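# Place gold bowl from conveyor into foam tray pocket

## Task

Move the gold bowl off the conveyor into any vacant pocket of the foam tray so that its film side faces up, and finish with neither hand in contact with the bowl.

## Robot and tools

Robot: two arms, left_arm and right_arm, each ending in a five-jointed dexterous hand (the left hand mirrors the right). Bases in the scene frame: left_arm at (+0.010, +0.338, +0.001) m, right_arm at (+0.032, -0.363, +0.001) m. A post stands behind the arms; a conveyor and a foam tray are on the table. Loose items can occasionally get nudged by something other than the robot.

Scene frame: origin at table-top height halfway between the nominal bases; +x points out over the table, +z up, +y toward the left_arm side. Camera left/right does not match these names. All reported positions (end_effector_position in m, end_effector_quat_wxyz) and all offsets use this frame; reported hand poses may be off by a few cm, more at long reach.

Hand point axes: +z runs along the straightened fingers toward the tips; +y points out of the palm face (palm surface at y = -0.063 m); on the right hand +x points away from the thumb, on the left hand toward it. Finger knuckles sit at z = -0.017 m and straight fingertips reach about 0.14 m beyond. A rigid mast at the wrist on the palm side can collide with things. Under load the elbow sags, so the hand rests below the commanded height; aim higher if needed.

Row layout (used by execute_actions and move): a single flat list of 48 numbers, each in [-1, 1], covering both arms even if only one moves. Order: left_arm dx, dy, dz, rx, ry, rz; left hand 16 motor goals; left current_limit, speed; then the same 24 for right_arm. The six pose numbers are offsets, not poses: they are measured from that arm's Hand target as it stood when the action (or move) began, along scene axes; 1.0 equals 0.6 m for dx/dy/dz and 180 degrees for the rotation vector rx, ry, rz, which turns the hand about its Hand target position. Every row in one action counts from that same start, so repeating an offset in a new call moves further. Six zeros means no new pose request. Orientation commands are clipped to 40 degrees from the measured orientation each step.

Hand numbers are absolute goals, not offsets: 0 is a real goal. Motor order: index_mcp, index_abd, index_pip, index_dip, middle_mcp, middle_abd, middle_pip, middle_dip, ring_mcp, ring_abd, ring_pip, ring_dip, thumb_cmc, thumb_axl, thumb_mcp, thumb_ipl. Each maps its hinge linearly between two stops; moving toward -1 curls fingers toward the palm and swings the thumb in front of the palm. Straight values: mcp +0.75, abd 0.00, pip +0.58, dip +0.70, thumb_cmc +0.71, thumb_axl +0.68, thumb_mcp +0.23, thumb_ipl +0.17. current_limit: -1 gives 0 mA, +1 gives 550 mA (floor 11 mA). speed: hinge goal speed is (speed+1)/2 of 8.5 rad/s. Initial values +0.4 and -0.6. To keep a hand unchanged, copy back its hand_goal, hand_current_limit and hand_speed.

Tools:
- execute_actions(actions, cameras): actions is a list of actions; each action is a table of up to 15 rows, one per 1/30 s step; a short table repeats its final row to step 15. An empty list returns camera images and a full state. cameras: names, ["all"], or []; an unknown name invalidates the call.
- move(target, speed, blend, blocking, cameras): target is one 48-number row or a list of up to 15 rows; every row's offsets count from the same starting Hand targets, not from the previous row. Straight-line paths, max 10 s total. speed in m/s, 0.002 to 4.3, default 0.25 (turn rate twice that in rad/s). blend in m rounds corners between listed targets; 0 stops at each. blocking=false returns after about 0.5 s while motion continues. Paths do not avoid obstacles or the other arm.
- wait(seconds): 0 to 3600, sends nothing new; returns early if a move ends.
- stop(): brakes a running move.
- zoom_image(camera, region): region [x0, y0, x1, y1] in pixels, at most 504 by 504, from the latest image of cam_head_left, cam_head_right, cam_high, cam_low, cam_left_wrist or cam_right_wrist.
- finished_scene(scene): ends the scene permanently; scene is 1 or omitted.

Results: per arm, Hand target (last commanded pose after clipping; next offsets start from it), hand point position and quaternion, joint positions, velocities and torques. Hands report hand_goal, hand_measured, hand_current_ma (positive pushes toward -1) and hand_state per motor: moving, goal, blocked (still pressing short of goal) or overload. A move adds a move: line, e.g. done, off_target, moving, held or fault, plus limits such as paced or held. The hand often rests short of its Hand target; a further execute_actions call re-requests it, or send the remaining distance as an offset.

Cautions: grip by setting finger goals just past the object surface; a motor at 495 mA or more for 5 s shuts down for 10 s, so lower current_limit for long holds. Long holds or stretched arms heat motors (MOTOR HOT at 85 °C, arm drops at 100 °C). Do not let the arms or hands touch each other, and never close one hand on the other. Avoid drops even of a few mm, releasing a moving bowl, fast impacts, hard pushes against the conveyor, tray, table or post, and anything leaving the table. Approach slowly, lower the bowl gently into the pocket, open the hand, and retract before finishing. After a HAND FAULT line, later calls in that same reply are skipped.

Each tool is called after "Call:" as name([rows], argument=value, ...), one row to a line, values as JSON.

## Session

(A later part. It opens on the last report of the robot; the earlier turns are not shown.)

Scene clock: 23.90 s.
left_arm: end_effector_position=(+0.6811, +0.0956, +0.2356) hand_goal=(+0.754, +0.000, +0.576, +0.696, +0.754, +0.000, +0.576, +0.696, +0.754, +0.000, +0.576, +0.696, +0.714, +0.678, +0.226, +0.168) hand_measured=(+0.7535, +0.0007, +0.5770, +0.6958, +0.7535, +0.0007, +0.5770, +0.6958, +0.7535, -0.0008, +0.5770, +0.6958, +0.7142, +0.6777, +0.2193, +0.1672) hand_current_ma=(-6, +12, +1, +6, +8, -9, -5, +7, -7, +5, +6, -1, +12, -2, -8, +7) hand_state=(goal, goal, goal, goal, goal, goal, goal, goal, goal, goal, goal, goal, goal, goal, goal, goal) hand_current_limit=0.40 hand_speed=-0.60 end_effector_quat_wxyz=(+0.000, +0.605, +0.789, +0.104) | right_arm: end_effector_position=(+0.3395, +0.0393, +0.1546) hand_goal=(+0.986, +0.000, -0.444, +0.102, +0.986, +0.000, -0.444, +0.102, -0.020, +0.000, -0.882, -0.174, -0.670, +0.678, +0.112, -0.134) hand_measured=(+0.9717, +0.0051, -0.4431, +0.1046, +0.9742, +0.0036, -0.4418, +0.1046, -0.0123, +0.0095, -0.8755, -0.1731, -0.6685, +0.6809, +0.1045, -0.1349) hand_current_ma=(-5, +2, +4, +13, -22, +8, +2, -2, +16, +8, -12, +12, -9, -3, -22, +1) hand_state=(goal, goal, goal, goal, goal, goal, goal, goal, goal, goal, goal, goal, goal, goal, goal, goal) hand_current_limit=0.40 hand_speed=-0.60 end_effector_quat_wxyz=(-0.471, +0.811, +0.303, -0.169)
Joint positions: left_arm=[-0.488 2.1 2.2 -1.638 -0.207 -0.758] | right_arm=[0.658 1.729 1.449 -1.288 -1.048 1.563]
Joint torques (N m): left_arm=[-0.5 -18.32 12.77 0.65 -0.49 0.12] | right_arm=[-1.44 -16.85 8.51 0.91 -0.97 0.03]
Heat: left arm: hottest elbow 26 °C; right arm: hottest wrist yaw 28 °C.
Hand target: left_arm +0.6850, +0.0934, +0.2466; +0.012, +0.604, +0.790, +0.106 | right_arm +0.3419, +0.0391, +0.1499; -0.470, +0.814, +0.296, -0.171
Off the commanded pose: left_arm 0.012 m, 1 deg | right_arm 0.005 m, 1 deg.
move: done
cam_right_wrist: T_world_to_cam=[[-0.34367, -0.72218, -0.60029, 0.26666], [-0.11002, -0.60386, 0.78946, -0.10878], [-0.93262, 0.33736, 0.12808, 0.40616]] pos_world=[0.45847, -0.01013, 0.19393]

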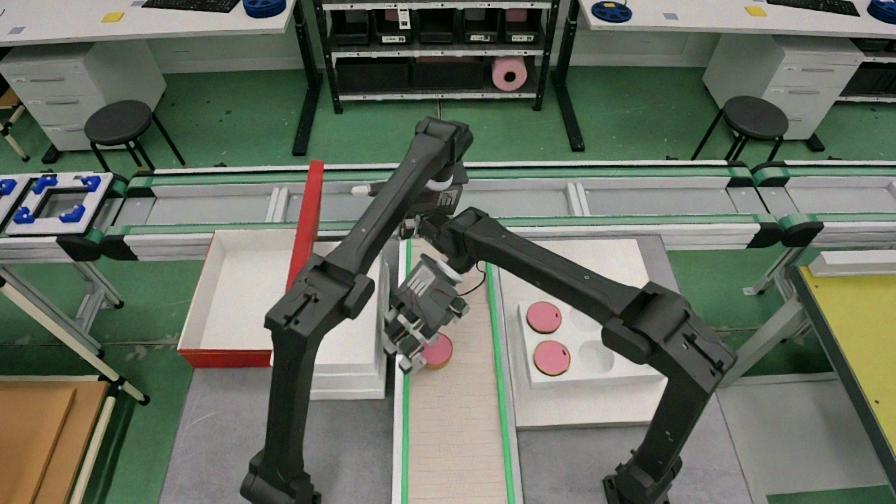

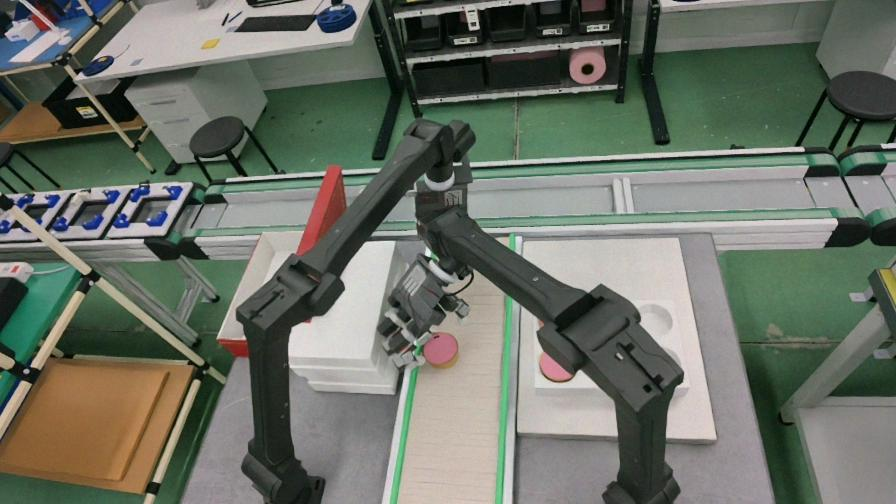

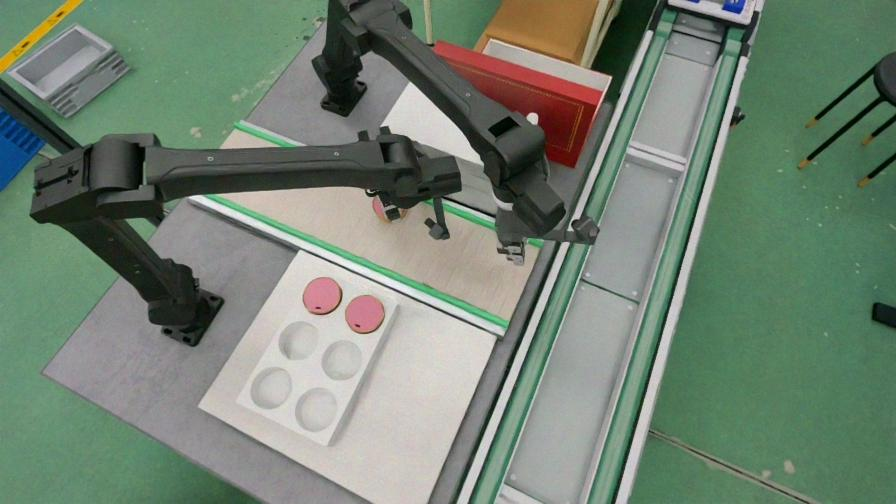

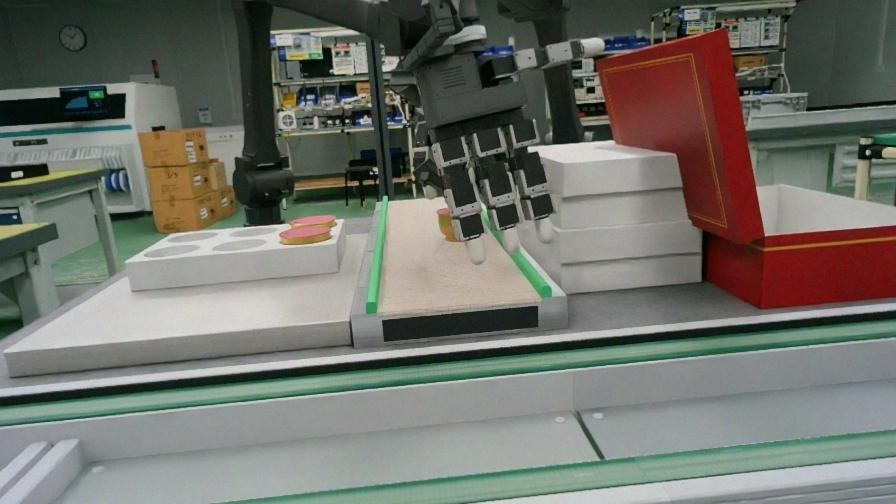

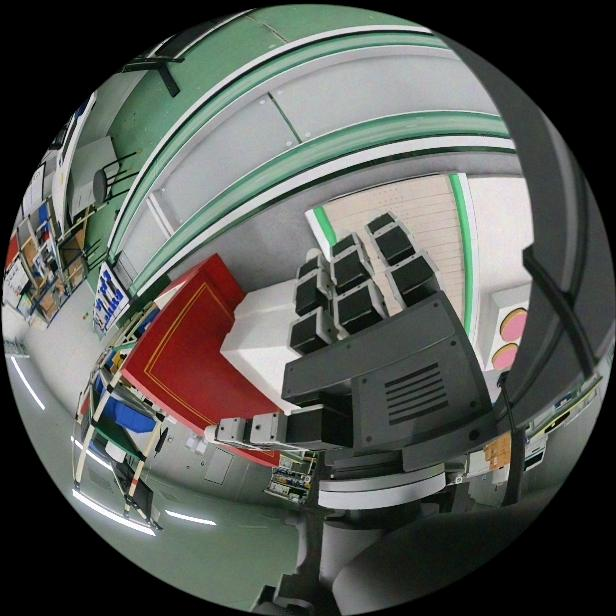

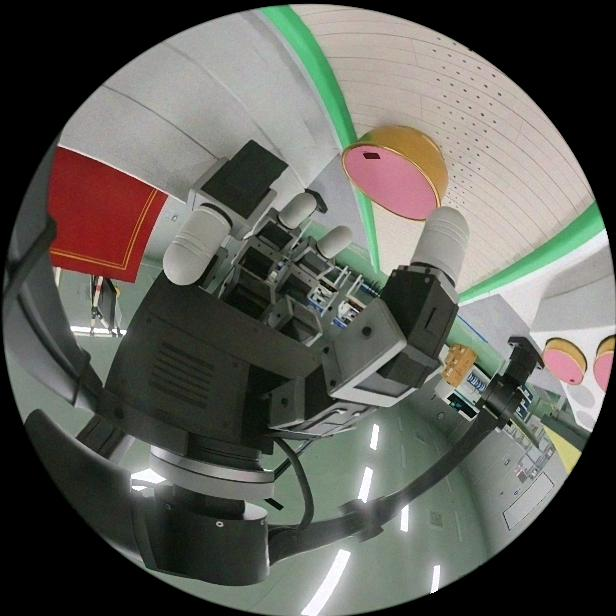

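Call:
move([
  [-0.05,0.05,0.27,0,0,0,0.754,0,0.576,0.696,0.754,0,0.576,0.696,0.754,0,0.576,0.696,0.714,0.678,0.226,0.168,0.4,-0.6,0,0,-0.05,0,0,0,0.986,0,-0.445,0.101,0.986,0,-0.445,0.101,-0.02,0,-0.883,-0.174,-0.671,0.677,0.112,-0.135,0.4,-0.6],
], speed=0.2, cameras=["all"])

Call:
zoom_image(camera="cam_low", region=[360, 160, 540, 290])

Call:
zoom_image(camera="cam_head_left", region=[380, 290, 480, 380])

Call:
zoom_image(camera="cam_head_right", region=[380, 290, 480, 380])

Call:
zoom_image(camera="cam_right_wrist", region=[250, 80, 500, 330])

Scene clock: 29.97 s.
left_arm: end_effector_position=(+0.6476, +0.1148, +0.3906) hand_goal=(+0.754, +0.000, +0.576, +0.696, +0.754, +0.000, +0.576, +0.696, +0.754, +0.000, +0.576, +0.696, +0.714, +0.678, +0.226, +0.168) hand_measured=(+0.7535, +0.0007, +0.5770, +0.6945, +0.7535, -0.0008, +0.5770, +0.6958, +0.7535, -0.0008, +0.5770, +0.6958, +0.7154, +0.6777, +0.2203, +0.1672) hand_current_ma=(-10, +4, +3, +2, +6, -7, -4, +1, -10, +1, +6, -5, +8, +1, -8, +8) hand_state=(goal, goal, goal, goal, goal, goal, goal, goal, goal, goal, goal, goal, goal, goal, goal, goal) hand_current_limit=0.40 hand_speed=-0.60 end_effector_quat_wxyz=(+0.086, +0.618, +0.769, +0.135) | right_arm: end_effector_position=(+0.3399, +0.0396, +0.1282) hand_goal=(+0.986, +0.000, -0.444, +0.102, +0.986, +0.000, -0.444, +0.102, -0.020, +0.000, -0.882, -0.174, -0.670, +0.678, +0.112, -0.134) hand_measured=(+0.9717, +0.0051, -0.4431, +0.1046, +0.9742, +0.0036, -0.4431, +0.1046, -0.0123, +0.0095, -0.8755, -0.1744, -0.6685, +0.6809, +0.1035, -0.1358) hand_current_ma=(-4, +8, +7, +5, -18, +8, -6, +1, +17, +4, -10, +14, -15, -4, -19, +0) hand_state=(goal, goal, goal, goal, goal, goal, goal, goal, goal, goal, goal, goal, goal, goal, goal, goal) hand_current_limit=0.40 hand_speed=-0.60 end_effector_quat_wxyz=(-0.472, +0.811, +0.304, -0.166)
Joint positions: left_arm=[-0.488 1.899 2.25 -1.699 -0.234 -0.689] | right_arm=[0.658 1.747 1.401 -1.214 -1.048 1.563]
Joint torques (N m): left_arm=[0.85 -15.68 15.13 0.59 -0.57 0.19] | right_arm=[-1.49 -16.21 8.23 0.9 -0.96 0.05]
Heat: left arm: hottest elbow 27 °C; right arm: hottest wrist yaw 28 °C.
Hand target: left_arm +0.6551, +0.1234, +0.4086; +0.012, +0.604, +0.790, +0.106 | right_arm +0.3420, +0.0391, +0.1199; -0.470, +0.814, +0.296, -0.171
Off the commanded pose: left_arm 0.021 m, 10 deg | right_arm 0.009 m, 1 deg.
joint sent to its limit (left arm) — joint 4 (wrist pitch), lower limit. The joint targets are off in orientation, not in position.
move: off_target (left_arm)
cam_left_wrist: T_world_to_cam=[[-0.40321, -0.87695, -0.2615, 0.43323], [-0.83369, 0.2342, 0.50011, 0.27354], [-0.37733, 0.41966, -0.82554, 0.64792]] pos_world=[0.64721, 0.04395, 0.51137]
cam_right_wrist: T_world_to_cam=[[-0.34058, -0.71917, -0.60564, 0.25071], [-0.11474, -0.60754, 0.78596, -0.08545], [-0.93319, 0.33717, 0.1244, 0.41052]] pos_world=[0.45867, -0.01003, 0.16792]

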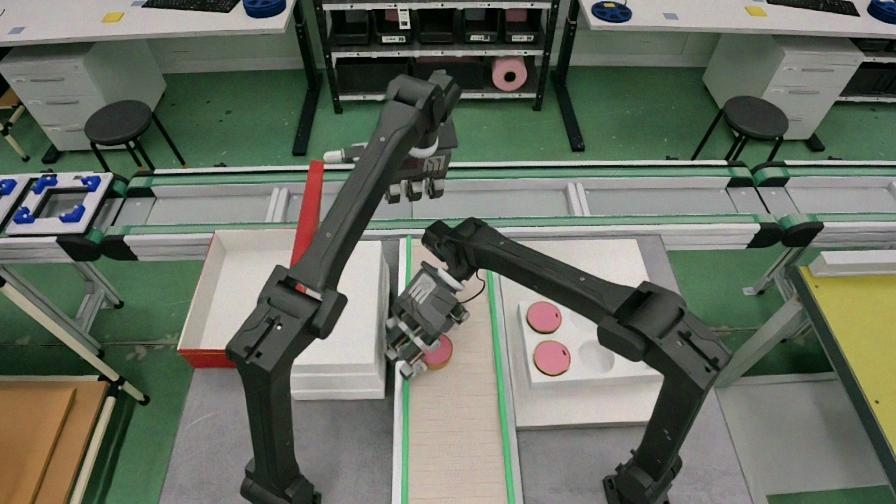

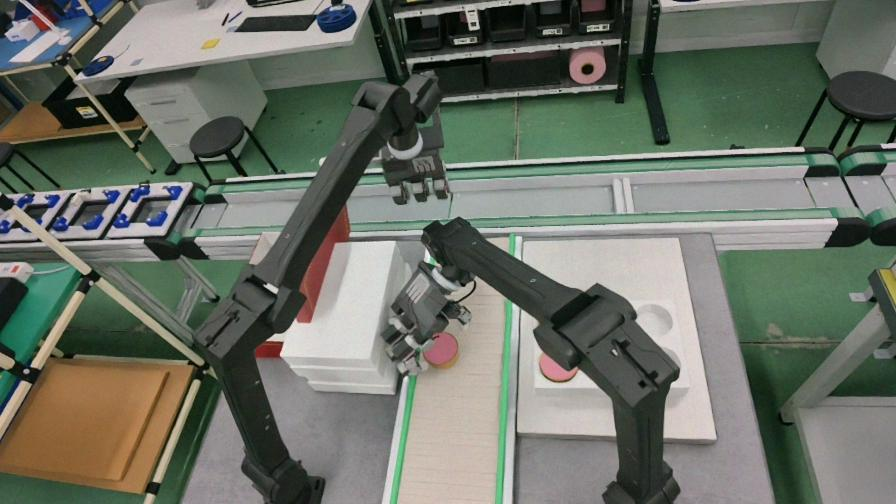

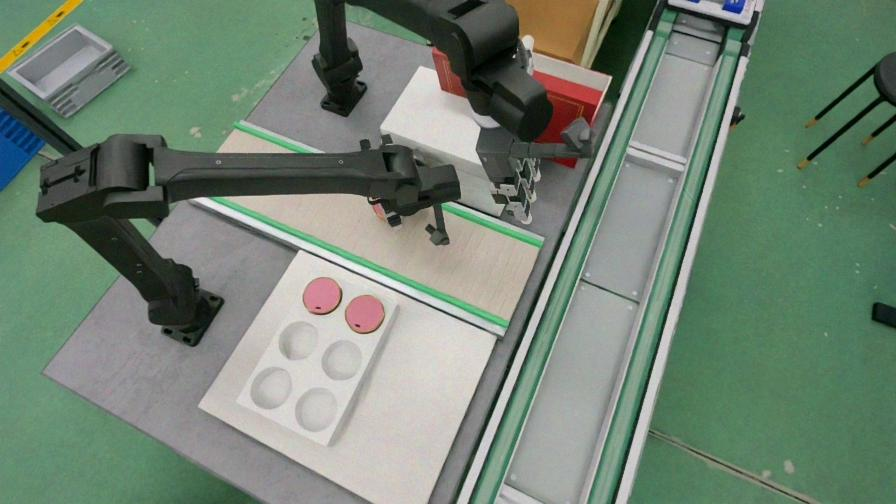

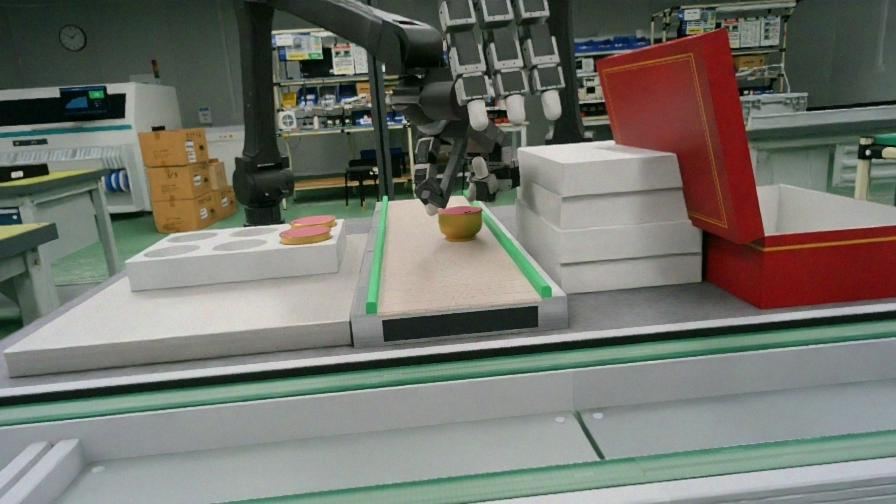

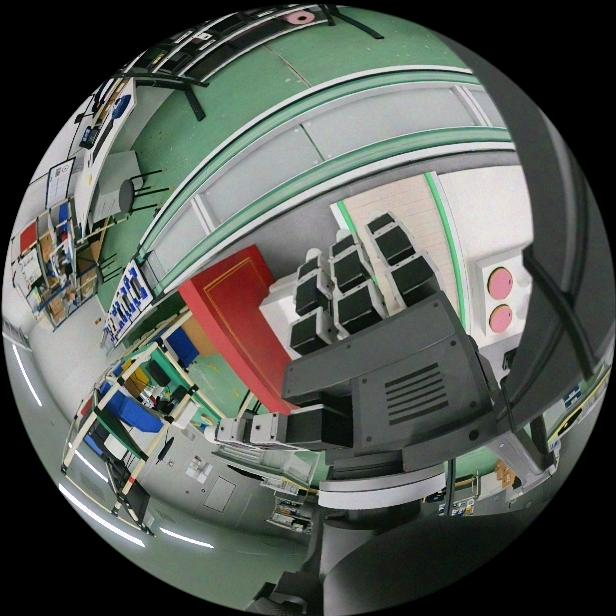

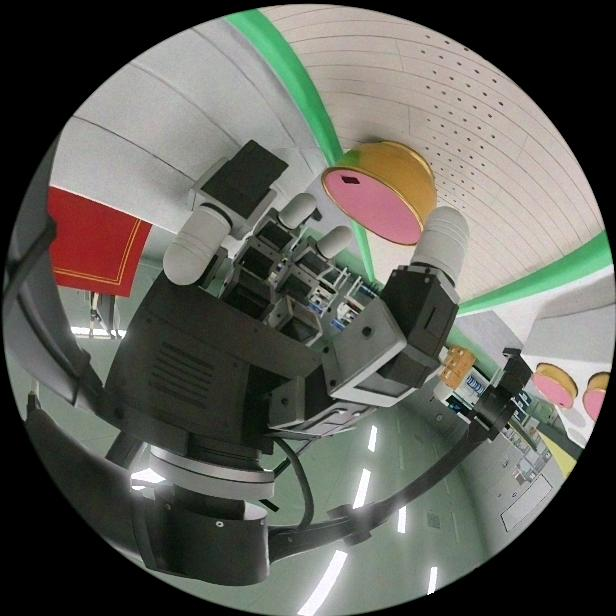

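Scaled by 2.800 from the camera's image (finer frame: 1280x720).

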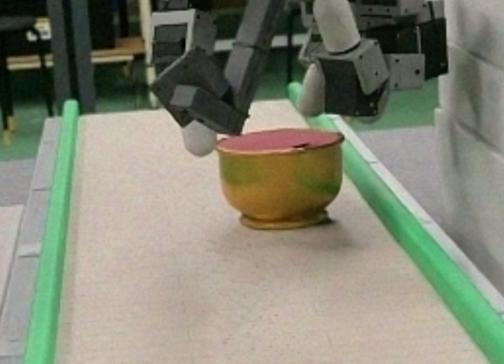

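Scaled by 5.040 from the camera's image (finer frame: 1280x720).

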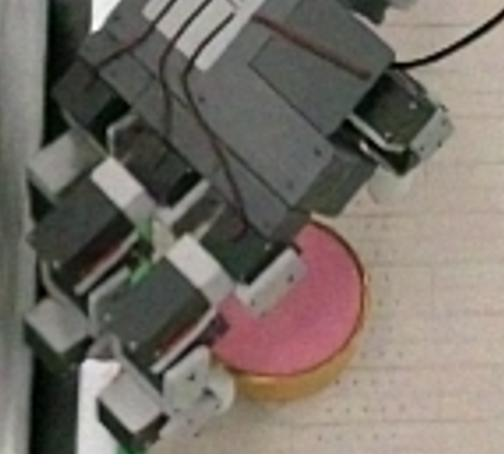

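Scaled by 5.040 from the camera's image (finer frame: 1280x720).

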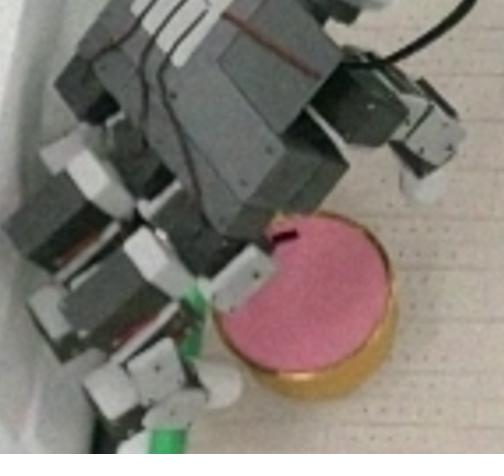

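Scaled by 2.016 from the camera's image (finer frame: 880x880).

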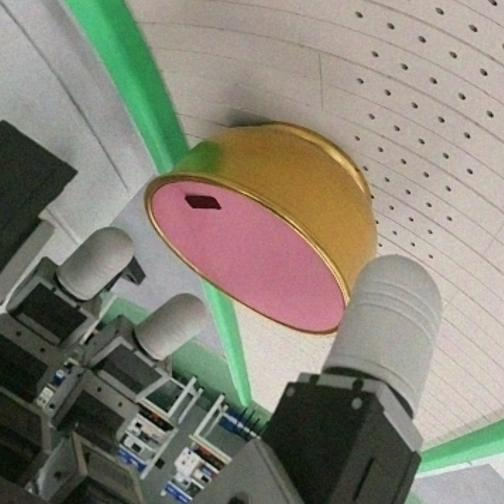

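Call:
move([
  [0,0,0,0,0,0,0.754,0,0.576,0.696,0.754,0,0.576,0.696,0.754,0,0.576,0.696,0.714,0.678,0.226,0.168,0.4,-0.6,-0.004,0,-0.0132,0,0,0,0.986,0,-0.445,0.101,0.986,0,-0.445,0.101,-0.02,0,-0.883,-0.174,-0.671,0.677,0.112,-0.135,0.4,-0.6],
], speed=0.1, cameras=["cam_low","cam_right_wrist","cam_head_left","cam_head_right"])

Call:
zoom_image(camera="cam_low", region=[400, 170, 500, 250])

Call:
zoom_image(camera="cam_right_wrist", region=[250, 80, 500, 330])

Call:
zoom_image(camera="cam_head_right", region=[380, 290, 480, 380])

Scene clock: 35.20 s.
left_arm: end_effector_position=(+0.6476, +0.1148, +0.3906) hand_goal=(+0.754, +0.000, +0.576, +0.696, +0.754, +0.000, +0.576, +0.696, +0.754, +0.000, +0.576, +0.696, +0.714, +0.678, +0.226, +0.168) hand_measured=(+0.7535, +0.0007, +0.5770, +0.6945, +0.7535, -0.0008, +0.5770, +0.6958, +0.7535, -0.0008, +0.5770, +0.6958, +0.7142, +0.6777, +0.2203, +0.1672) hand_current_ma=(-11, +5, +3, +4, +4, -9, -1, +7, -12, +1, +6, -4, +9, +0, -8, +10) hand_state=(goal, goal, goal, goal, goal, goal, goal, goal, goal, goal, goal, goal, goal, goal, goal, goal) hand_current_limit=0.40 hand_speed=-0.60 end_effector_quat_wxyz=(+0.086, +0.619, +0.769, +0.135) | right_arm: end_effector_position=(+0.3386, +0.0386, +0.1201) hand_goal=(+0.986, +0.000, -0.444, +0.102, +0.986, +0.000, -0.444, +0.102, -0.020, +0.000, -0.882, -0.174, -0.670, +0.678, +0.112, -0.134) hand_measured=(+0.9717, +0.0051, -0.4444, +0.1046, +0.9742, +0.0036, -0.4431, +0.1046, -0.0123, +0.0095, -0.8768, -0.1731, -0.6685, +0.6820, +0.1045, -0.1358) hand_current_ma=(-8, +7, +3, +1, -16, +8, +1, +0, +16, +8, -3, +14, -17, -5, -9, -2) hand_state=(goal, goal, goal, goal, goal, goal, goal, goal, goal, goal, goal, goal, goal, goal, goal, goal) hand_current_limit=0.40 hand_speed=-0.60 end_effector_quat_wxyz=(-0.472, +0.811, +0.303, -0.166)
Joint positions: left_arm=[-0.488 1.899 2.25 -1.699 -0.234 -0.689] | right_arm=[0.658 1.749 1.382 -1.188 -1.048 1.569]
Joint torques (N m): left_arm=[0.85 -15.44 15.1 0.59 -0.57 0.21] | right_arm=[-1.14 -16.32 8.25 0.98 -0.96 0.06]
Heat: left arm: hottest elbow 28 °C; right arm: hottest wrist yaw 29 °C.
Hand target: left_arm +0.6551, +0.1234, +0.4086; +0.012, +0.604, +0.790, +0.106 | right_arm +0.3396, +0.0391, +0.1121; -0.470, +0.814, +0.296, -0.171
Off the commanded pose: left_arm 0.021 m, 10 deg | right_arm 0.008 m, 1 deg.
joint sent to its limit (left arm) — joint 4 (wrist pitch), lower limit. The joint targets are off in orientation, not in position.
move: done
cam_right_wrist: T_world_to_cam=[[-0.34285, -0.71835, -0.60534, 0.24539], [-0.11615, -0.60704, 0.78614, -0.07941], [-0.93218, 0.33984, 0.12469, 0.41019]] pos_world=[0.45728, -0.01133, 0.15982]
Images, in order (width x height): cam_head_left 896x504, cam_head_right 896x504, cam_low 896x504, cam_right_wrist 616x616.

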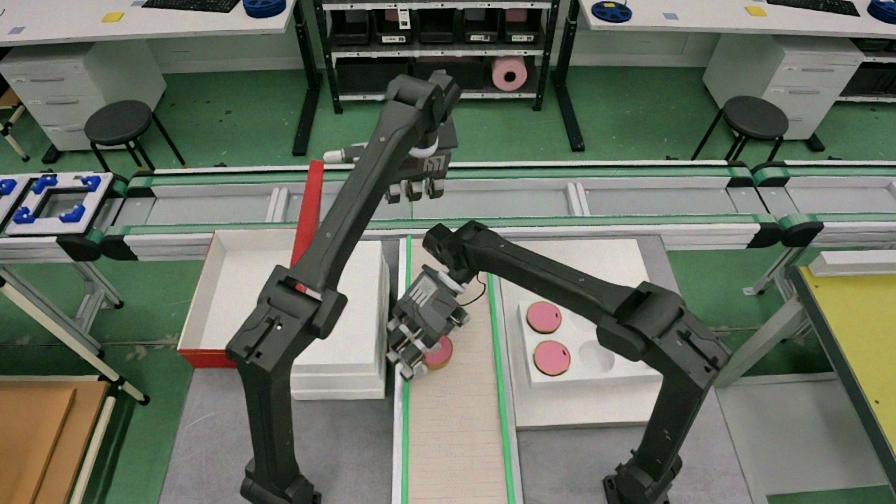

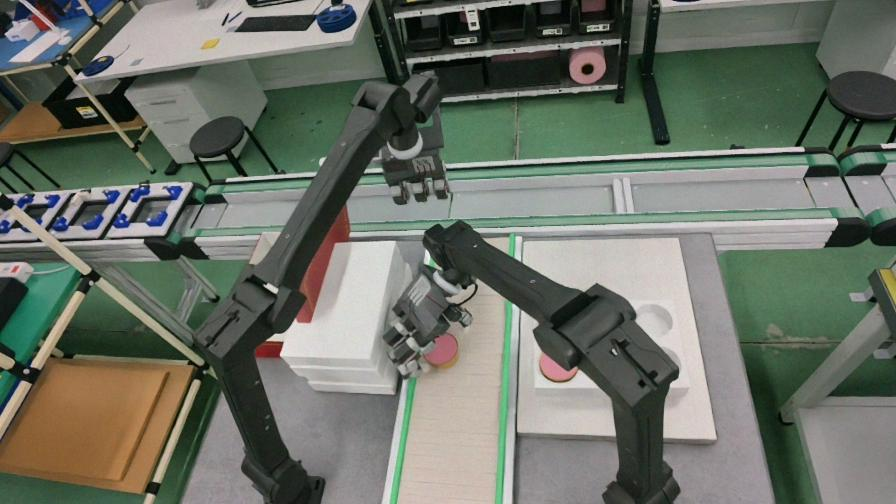

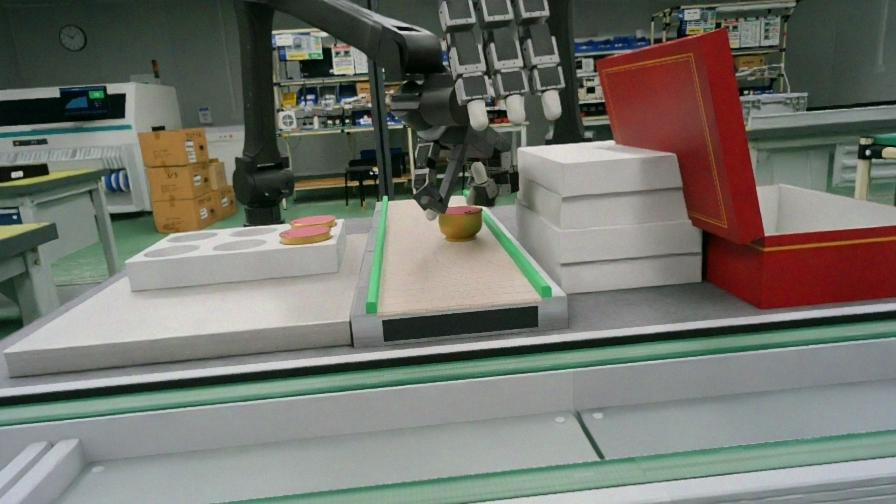

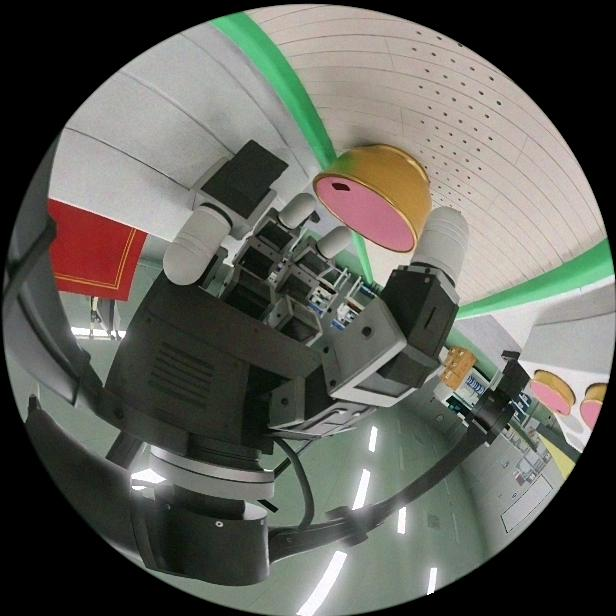

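Scaled by 5.040 from the camera's image (finer frame: 1280x720).

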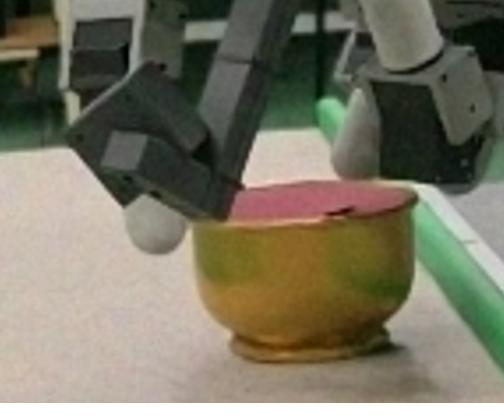

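Scaled by 2.016 from the camera's image (finer frame: 880x880).

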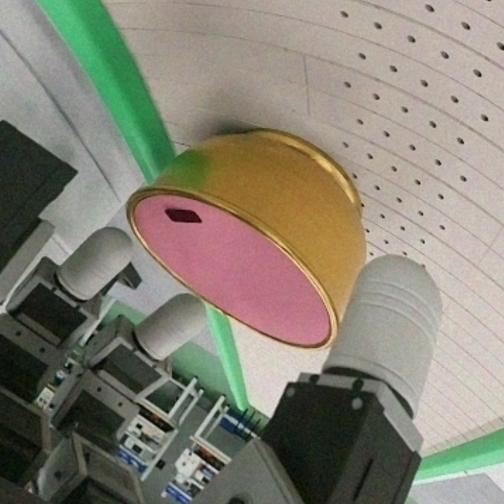

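Scaled by 5.040 from the camera's image (finer frame: 1280x720).

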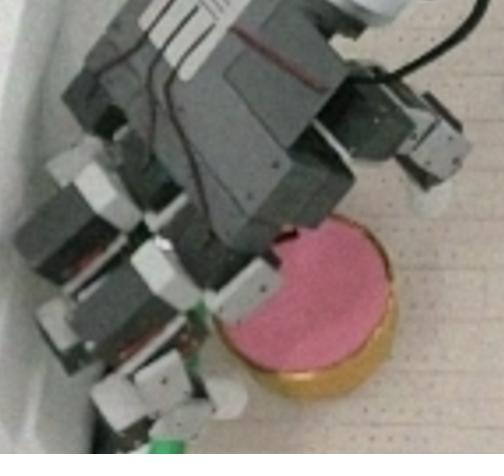

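Call:
move([
  [0,0,0,0,0,0,0.754,0,0.576,0.696,0.754,0,0.576,0.696,0.754,0,0.576,0.696,0.714,0.678,0.226,0.168,0.4,-0.6,0,0,-0.0108,0,0,0,0.986,0,-0.445,0.101,0.986,0,-0.445,0.101,-0.02,0,-0.883,-0.174,-0.671,0.677,0.112,-0.135,0.4,-0.6],
], speed=0.06, cameras=["cam_low","cam_right_wrist","cam_head_left","cam_head_right"])

Call:
zoom_image(camera="cam_low", region=[400, 170, 500, 250])

Call:
zoom_image(camera="cam_right_wrist", region=[250, 80, 500, 330])

Call:
zoom_image(camera="cam_head_right", region=[380, 290, 480, 380])

Scene clock: 37.77 s.
left_arm: end_effector_position=(+0.6476, +0.1148, +0.3906) hand_goal=(+0.754, +0.000, +0.576, +0.696, +0.754, +0.000, +0.576, +0.696, +0.754, +0.000, +0.576, +0.696, +0.714, +0.678, +0.226, +0.168) hand_measured=(+0.7535, -0.0008, +0.5770, +0.6945, +0.7535, +0.0007, +0.5770, +0.6945, +0.7535, +0.0007, +0.5770, +0.6958, +0.7142, +0.6767, +0.2193, +0.1681) hand_current_ma=(-2, +3, +4, +8, +7, -3, -6, -1, -9, +2, +6, -4, +7, -3, -10, +8) hand_state=(goal, goal, goal, goal, goal, goal, goal, goal, goal, goal, goal, goal, goal, goal, goal, goal) hand_current_limit=0.40 hand_speed=-0.60 end_effector_quat_wxyz=(+0.086, +0.619, +0.769, +0.135) | right_arm: end_effector_position=(+0.3391, +0.0391, +0.1148) hand_goal=(+0.986, +0.000, -0.444, +0.102, +0.986, +0.000, -0.444, +0.102, -0.020, +0.000, -0.882, -0.174, -0.670, +0.678, +0.112, -0.134) hand_measured=(+0.9717, +0.0051, -0.4444, +0.1033, +0.9742, +0.0036, -0.4431, +0.1046, -0.0135, +0.0095, -0.8768, -0.1744, -0.6685, +0.6809, +0.1035, -0.1349) hand_current_ma=(-12, +7, +5, -4, -19, +9, +3, +1, +11, +3, -3, +11, -13, -7, -19, +1) hand_state=(goal, goal, goal, goal, goal, goal, goal, goal, goal, goal, goal, goal, goal, goal, goal, goal) hand_current_limit=0.40 hand_speed=-0.60 end_effector_quat_wxyz=(-0.472, +0.811, +0.304, -0.165)
Joint positions: left_arm=[-0.488 1.899 2.25 -1.699 -0.234 -0.689] | right_arm=[0.658 1.754 1.374 -1.172 -1.048 1.57]
Joint torques (N m): left_arm=[0.79 -15.44 15.12 0.61 -0.57 0.21] | right_arm=[-1.14 -16.09 8.09 0.95 -0.97 0.04]
Heat: left arm: hottest elbow 28 °C; right arm: hottest wrist yaw 29 °C.
Hand target: left_arm +0.6551, +0.1234, +0.4086; +0.012, +0.604, +0.790, +0.106 | right_arm +0.3396, +0.0392, +0.1056; -0.470, +0.814, +0.296, -0.171
Off the commanded pose: left_arm 0.021 m, 10 deg | right_arm 0.009 m, 1 deg.
joint sent to its limit (left arm) — joint 4 (wrist pitch), lower limit. The joint targets are off in orientation, not in position.
move: done
cam_right_wrist: T_world_to_cam=[[-0.34174, -0.7172, -0.60732, 0.24241], [-0.11793, -0.60839, 0.78482, -0.07408], [-0.93237, 0.33983, 0.12333, 0.4114]] pos_world=[0.45768, -0.01102, 0.15462]
Images, in order (width x height): cam_head_left 896x504, cam_head_right 896x504, cam_low 896x504, cam_right_wrist 616x616.

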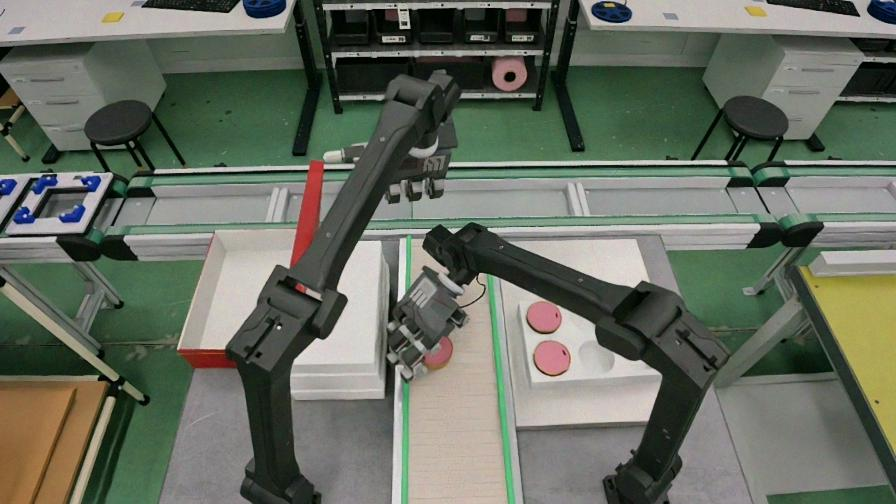

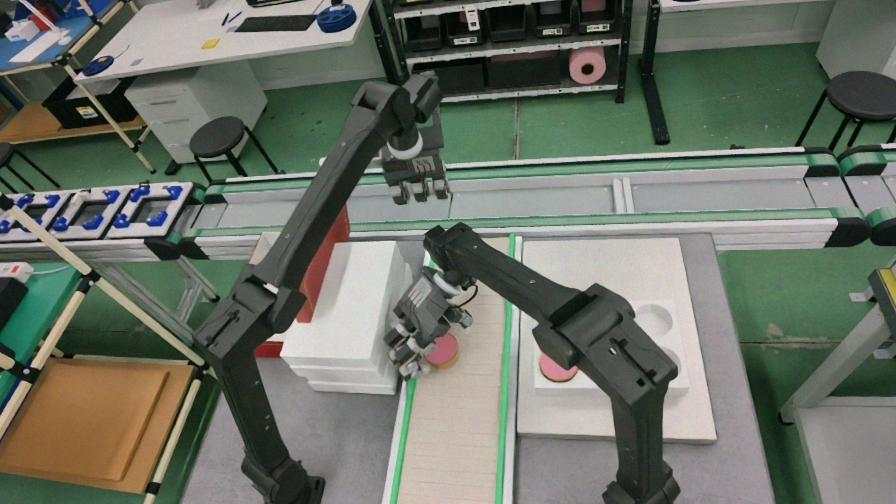

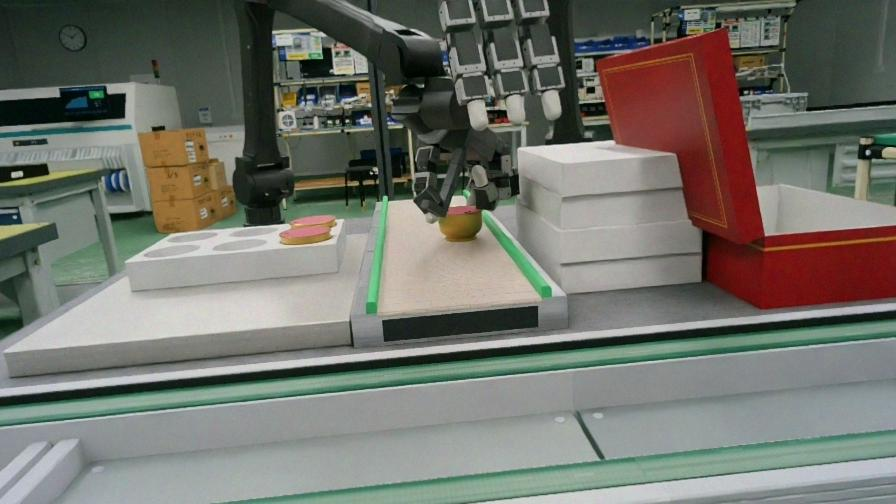

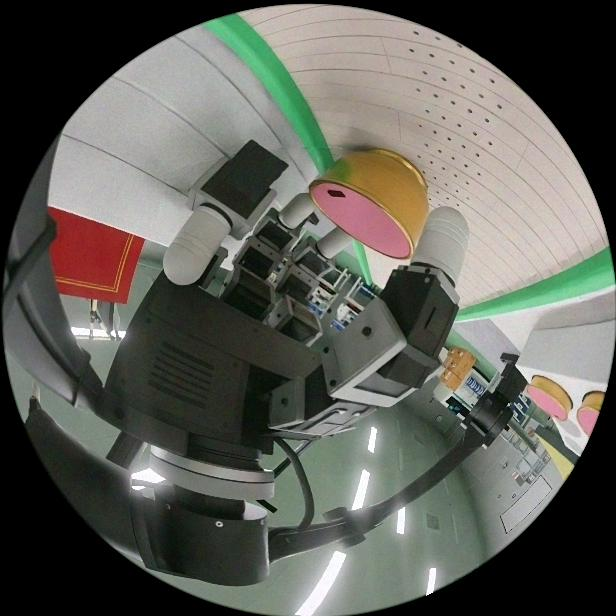

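Scaled by 5.040 from the camera's image (finer frame: 1280x720).

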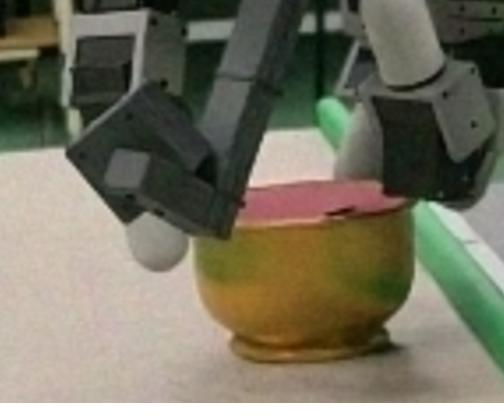

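Scaled by 2.016 from the camera's image (finer frame: 880x880).

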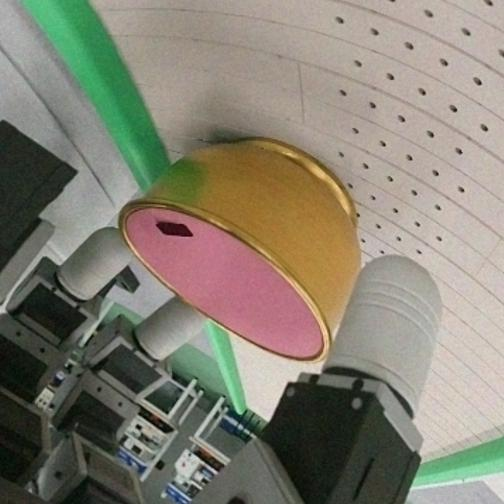

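Scaled by 5.040 from the camera's image (finer frame: 1280x720).

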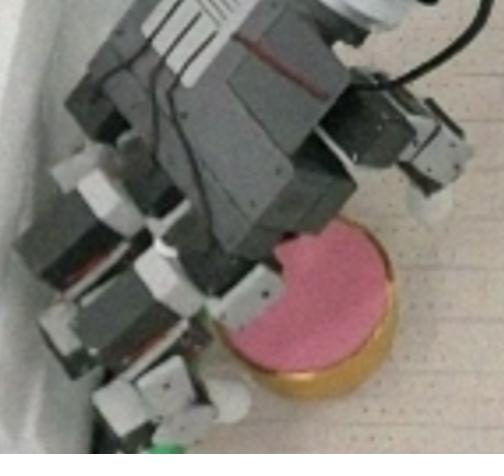

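Call:
move([
  [0,0,0,0,0,0,0.754,0,0.576,0.696,0.754,0,0.576,0.696,0.754,0,0.576,0.696,0.714,0.678,0.226,0.168,0.4,-0.6,0,0,0,0,0,0,0.89,0,-0.445,0.101,0.89,0,-0.445,0.101,-0.02,0,-0.883,-0.174,-0.671,0.677,0.0,-0.17,0.0,-0.9],
], speed=0.06, cameras=["cam_low","cam_right_wrist","cam_head_left","cam_head_right"])

Call:
zoom_image(camera="cam_low", region=[400, 170, 500, 250])

Call:
zoom_image(camera="cam_right_wrist", region=[250, 80, 500, 330])

Call:
zoom_image(camera="cam_head_right", region=[380, 290, 480, 380])

Scene clock: 39.03 s.
left_arm: end_effector_position=(+0.6476, +0.1148, +0.3906) hand_goal=(+0.754, +0.000, +0.576, +0.696, +0.754, +0.000, +0.576, +0.696, +0.754, +0.000, +0.576, +0.696, +0.714, +0.678, +0.226, +0.168) hand_measured=(+0.7535, -0.0008, +0.5770, +0.6945, +0.7535, -0.0008, +0.5770, +0.6958, +0.7535, -0.0008, +0.5770, +0.6958, +0.7142, +0.6777, +0.2193, +0.1681) hand_current_ma=(-5, +3, -3, +5, +8, -5, -4, +1, -14, +3, +8, -5, +10, -3, -4, +5) hand_state=(goal, goal, goal, goal, goal, goal, goal, goal, goal, goal, goal, goal, goal, goal, goal, goal) hand_current_limit=0.40 hand_speed=-0.60 end_effector_quat_wxyz=(+0.086, +0.619, +0.769, +0.135) | right_arm: end_effector_position=(+0.3391, +0.0390, +0.1148) hand_goal=(+0.890, +0.000, -0.444, +0.102, +0.890, +0.000, -0.444, +0.102, -0.020, +0.000, -0.882, -0.174, -0.670, +0.678, +0.000, -0.170) hand_measured=(+0.8885, +0.0065, -0.4367, +0.1033, +0.8801, +0.0036, -0.4380, +0.1046, -0.0123, +0.0095, -0.8768, -0.1731, -0.6685, +0.6798, +0.0035, -0.1635) hand_current_ma=(+2, +9, +20, +5, -10, +15, +0, -3, +14, +3, -7, +7, -11, -7, -4, +3) hand_state=(goal, goal, goal, goal, goal, goal, goal, goal, goal, goal, goal, goal, goal, goal, goal, goal) hand_current_limit=0.00 hand_speed=-0.90 end_effector_quat_wxyz=(-0.472, +0.811, +0.303, -0.165)
Joint positions: left_arm=[-0.488 1.899 2.25 -1.699 -0.234 -0.689] | right_arm=[0.658 1.754 1.374 -1.172 -1.048 1.571]
Joint torques (N m): left_arm=[0.79 -15.44 15.1 0.59 -0.57 0.21] | right_arm=[-1.08 -16.15 8.08 0.92 -0.96 0.03]
Heat: left arm: hottest elbow 29 °C; right arm: hottest wrist yaw 29 °C.
Hand target: left_arm +0.6551, +0.1234, +0.4086; +0.012, +0.604, +0.790, +0.106 | right_arm +0.3397, +0.0391, +0.1056; -0.470, +0.814, +0.296, -0.171
Off the commanded pose: left_arm 0.021 m, 10 deg | right_arm 0.009 m, 1 deg.
joint sent to its limit (left arm) — joint 4 (wrist pitch), lower limit. The joint targets are off in orientation, not in position.
move: done
cam_right_wrist: T_world_to_cam=[[-0.34261, -0.71741, -0.60658, 0.24258], [-0.11767, -0.60781, 0.78532, -0.07435], [-0.93208, 0.34043, 0.12382, 0.41114]] pos_world=[0.45758, -0.01112, 0.15462]
Images, in order (width x height): cam_head_left 896x504, cam_head_right 896x504, cam_low 896x504, cam_right_wrist 616x616.

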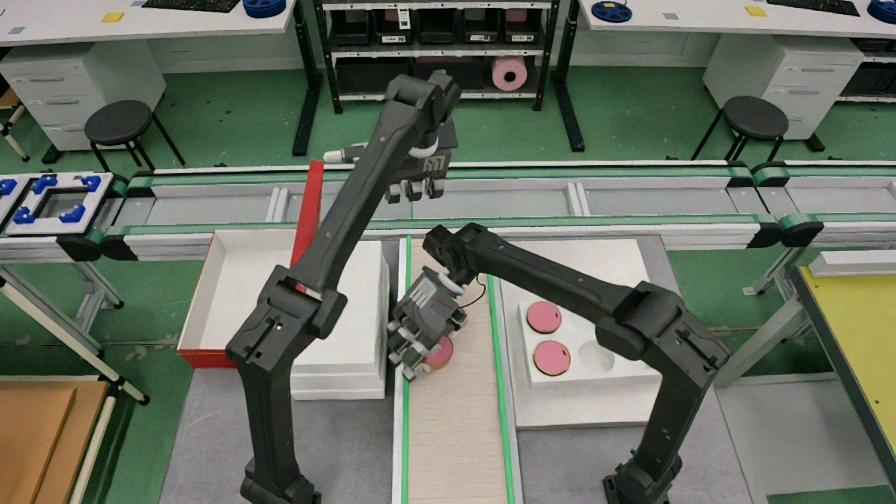

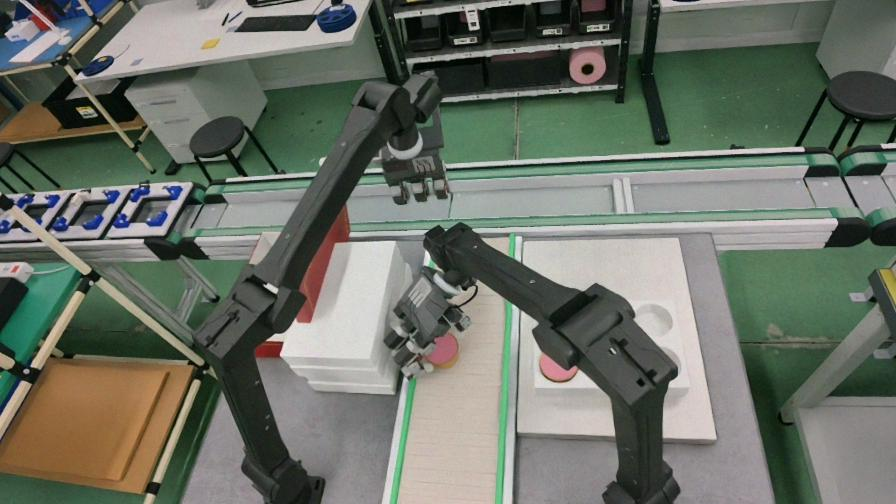

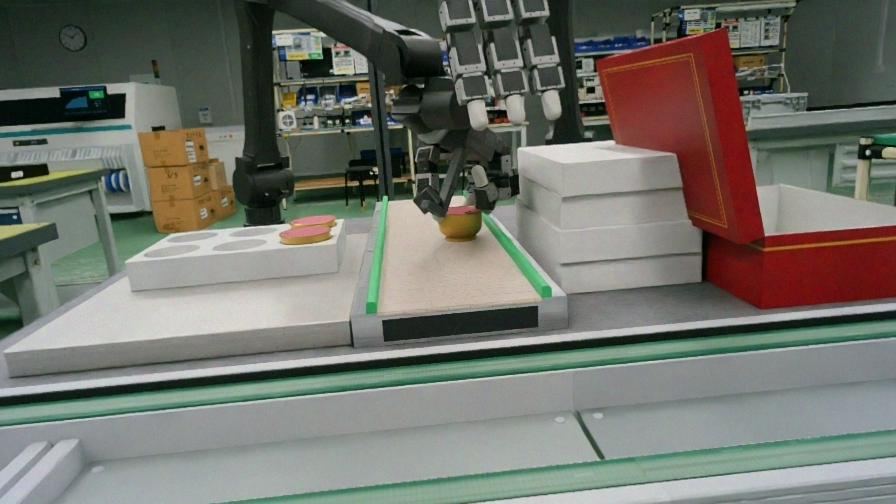

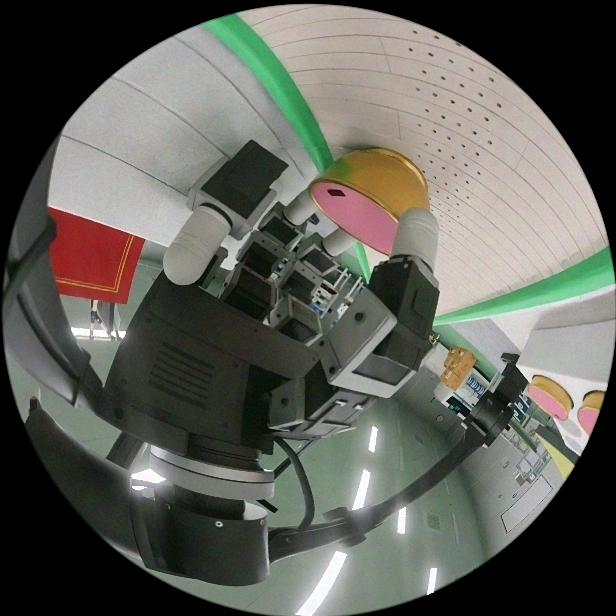

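Scaled by 5.040 from the camera's image (finer frame: 1280x720).

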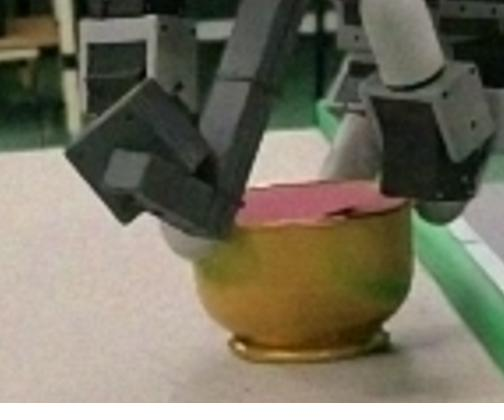

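Scaled by 2.016 from the camera's image (finer frame: 880x880).

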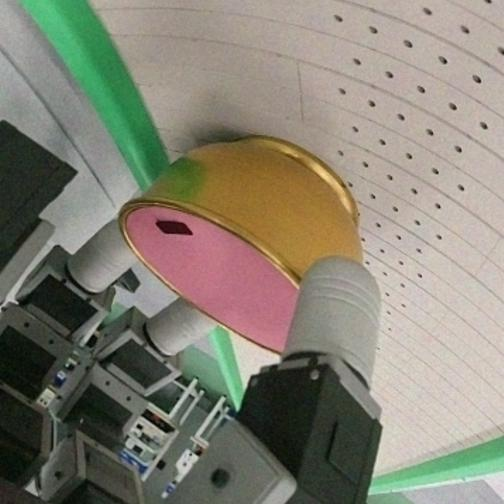

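Scaled by 5.040 from the camera's image (finer frame: 1280x720).

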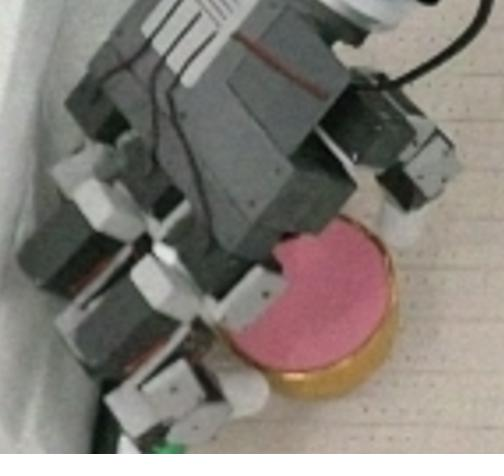

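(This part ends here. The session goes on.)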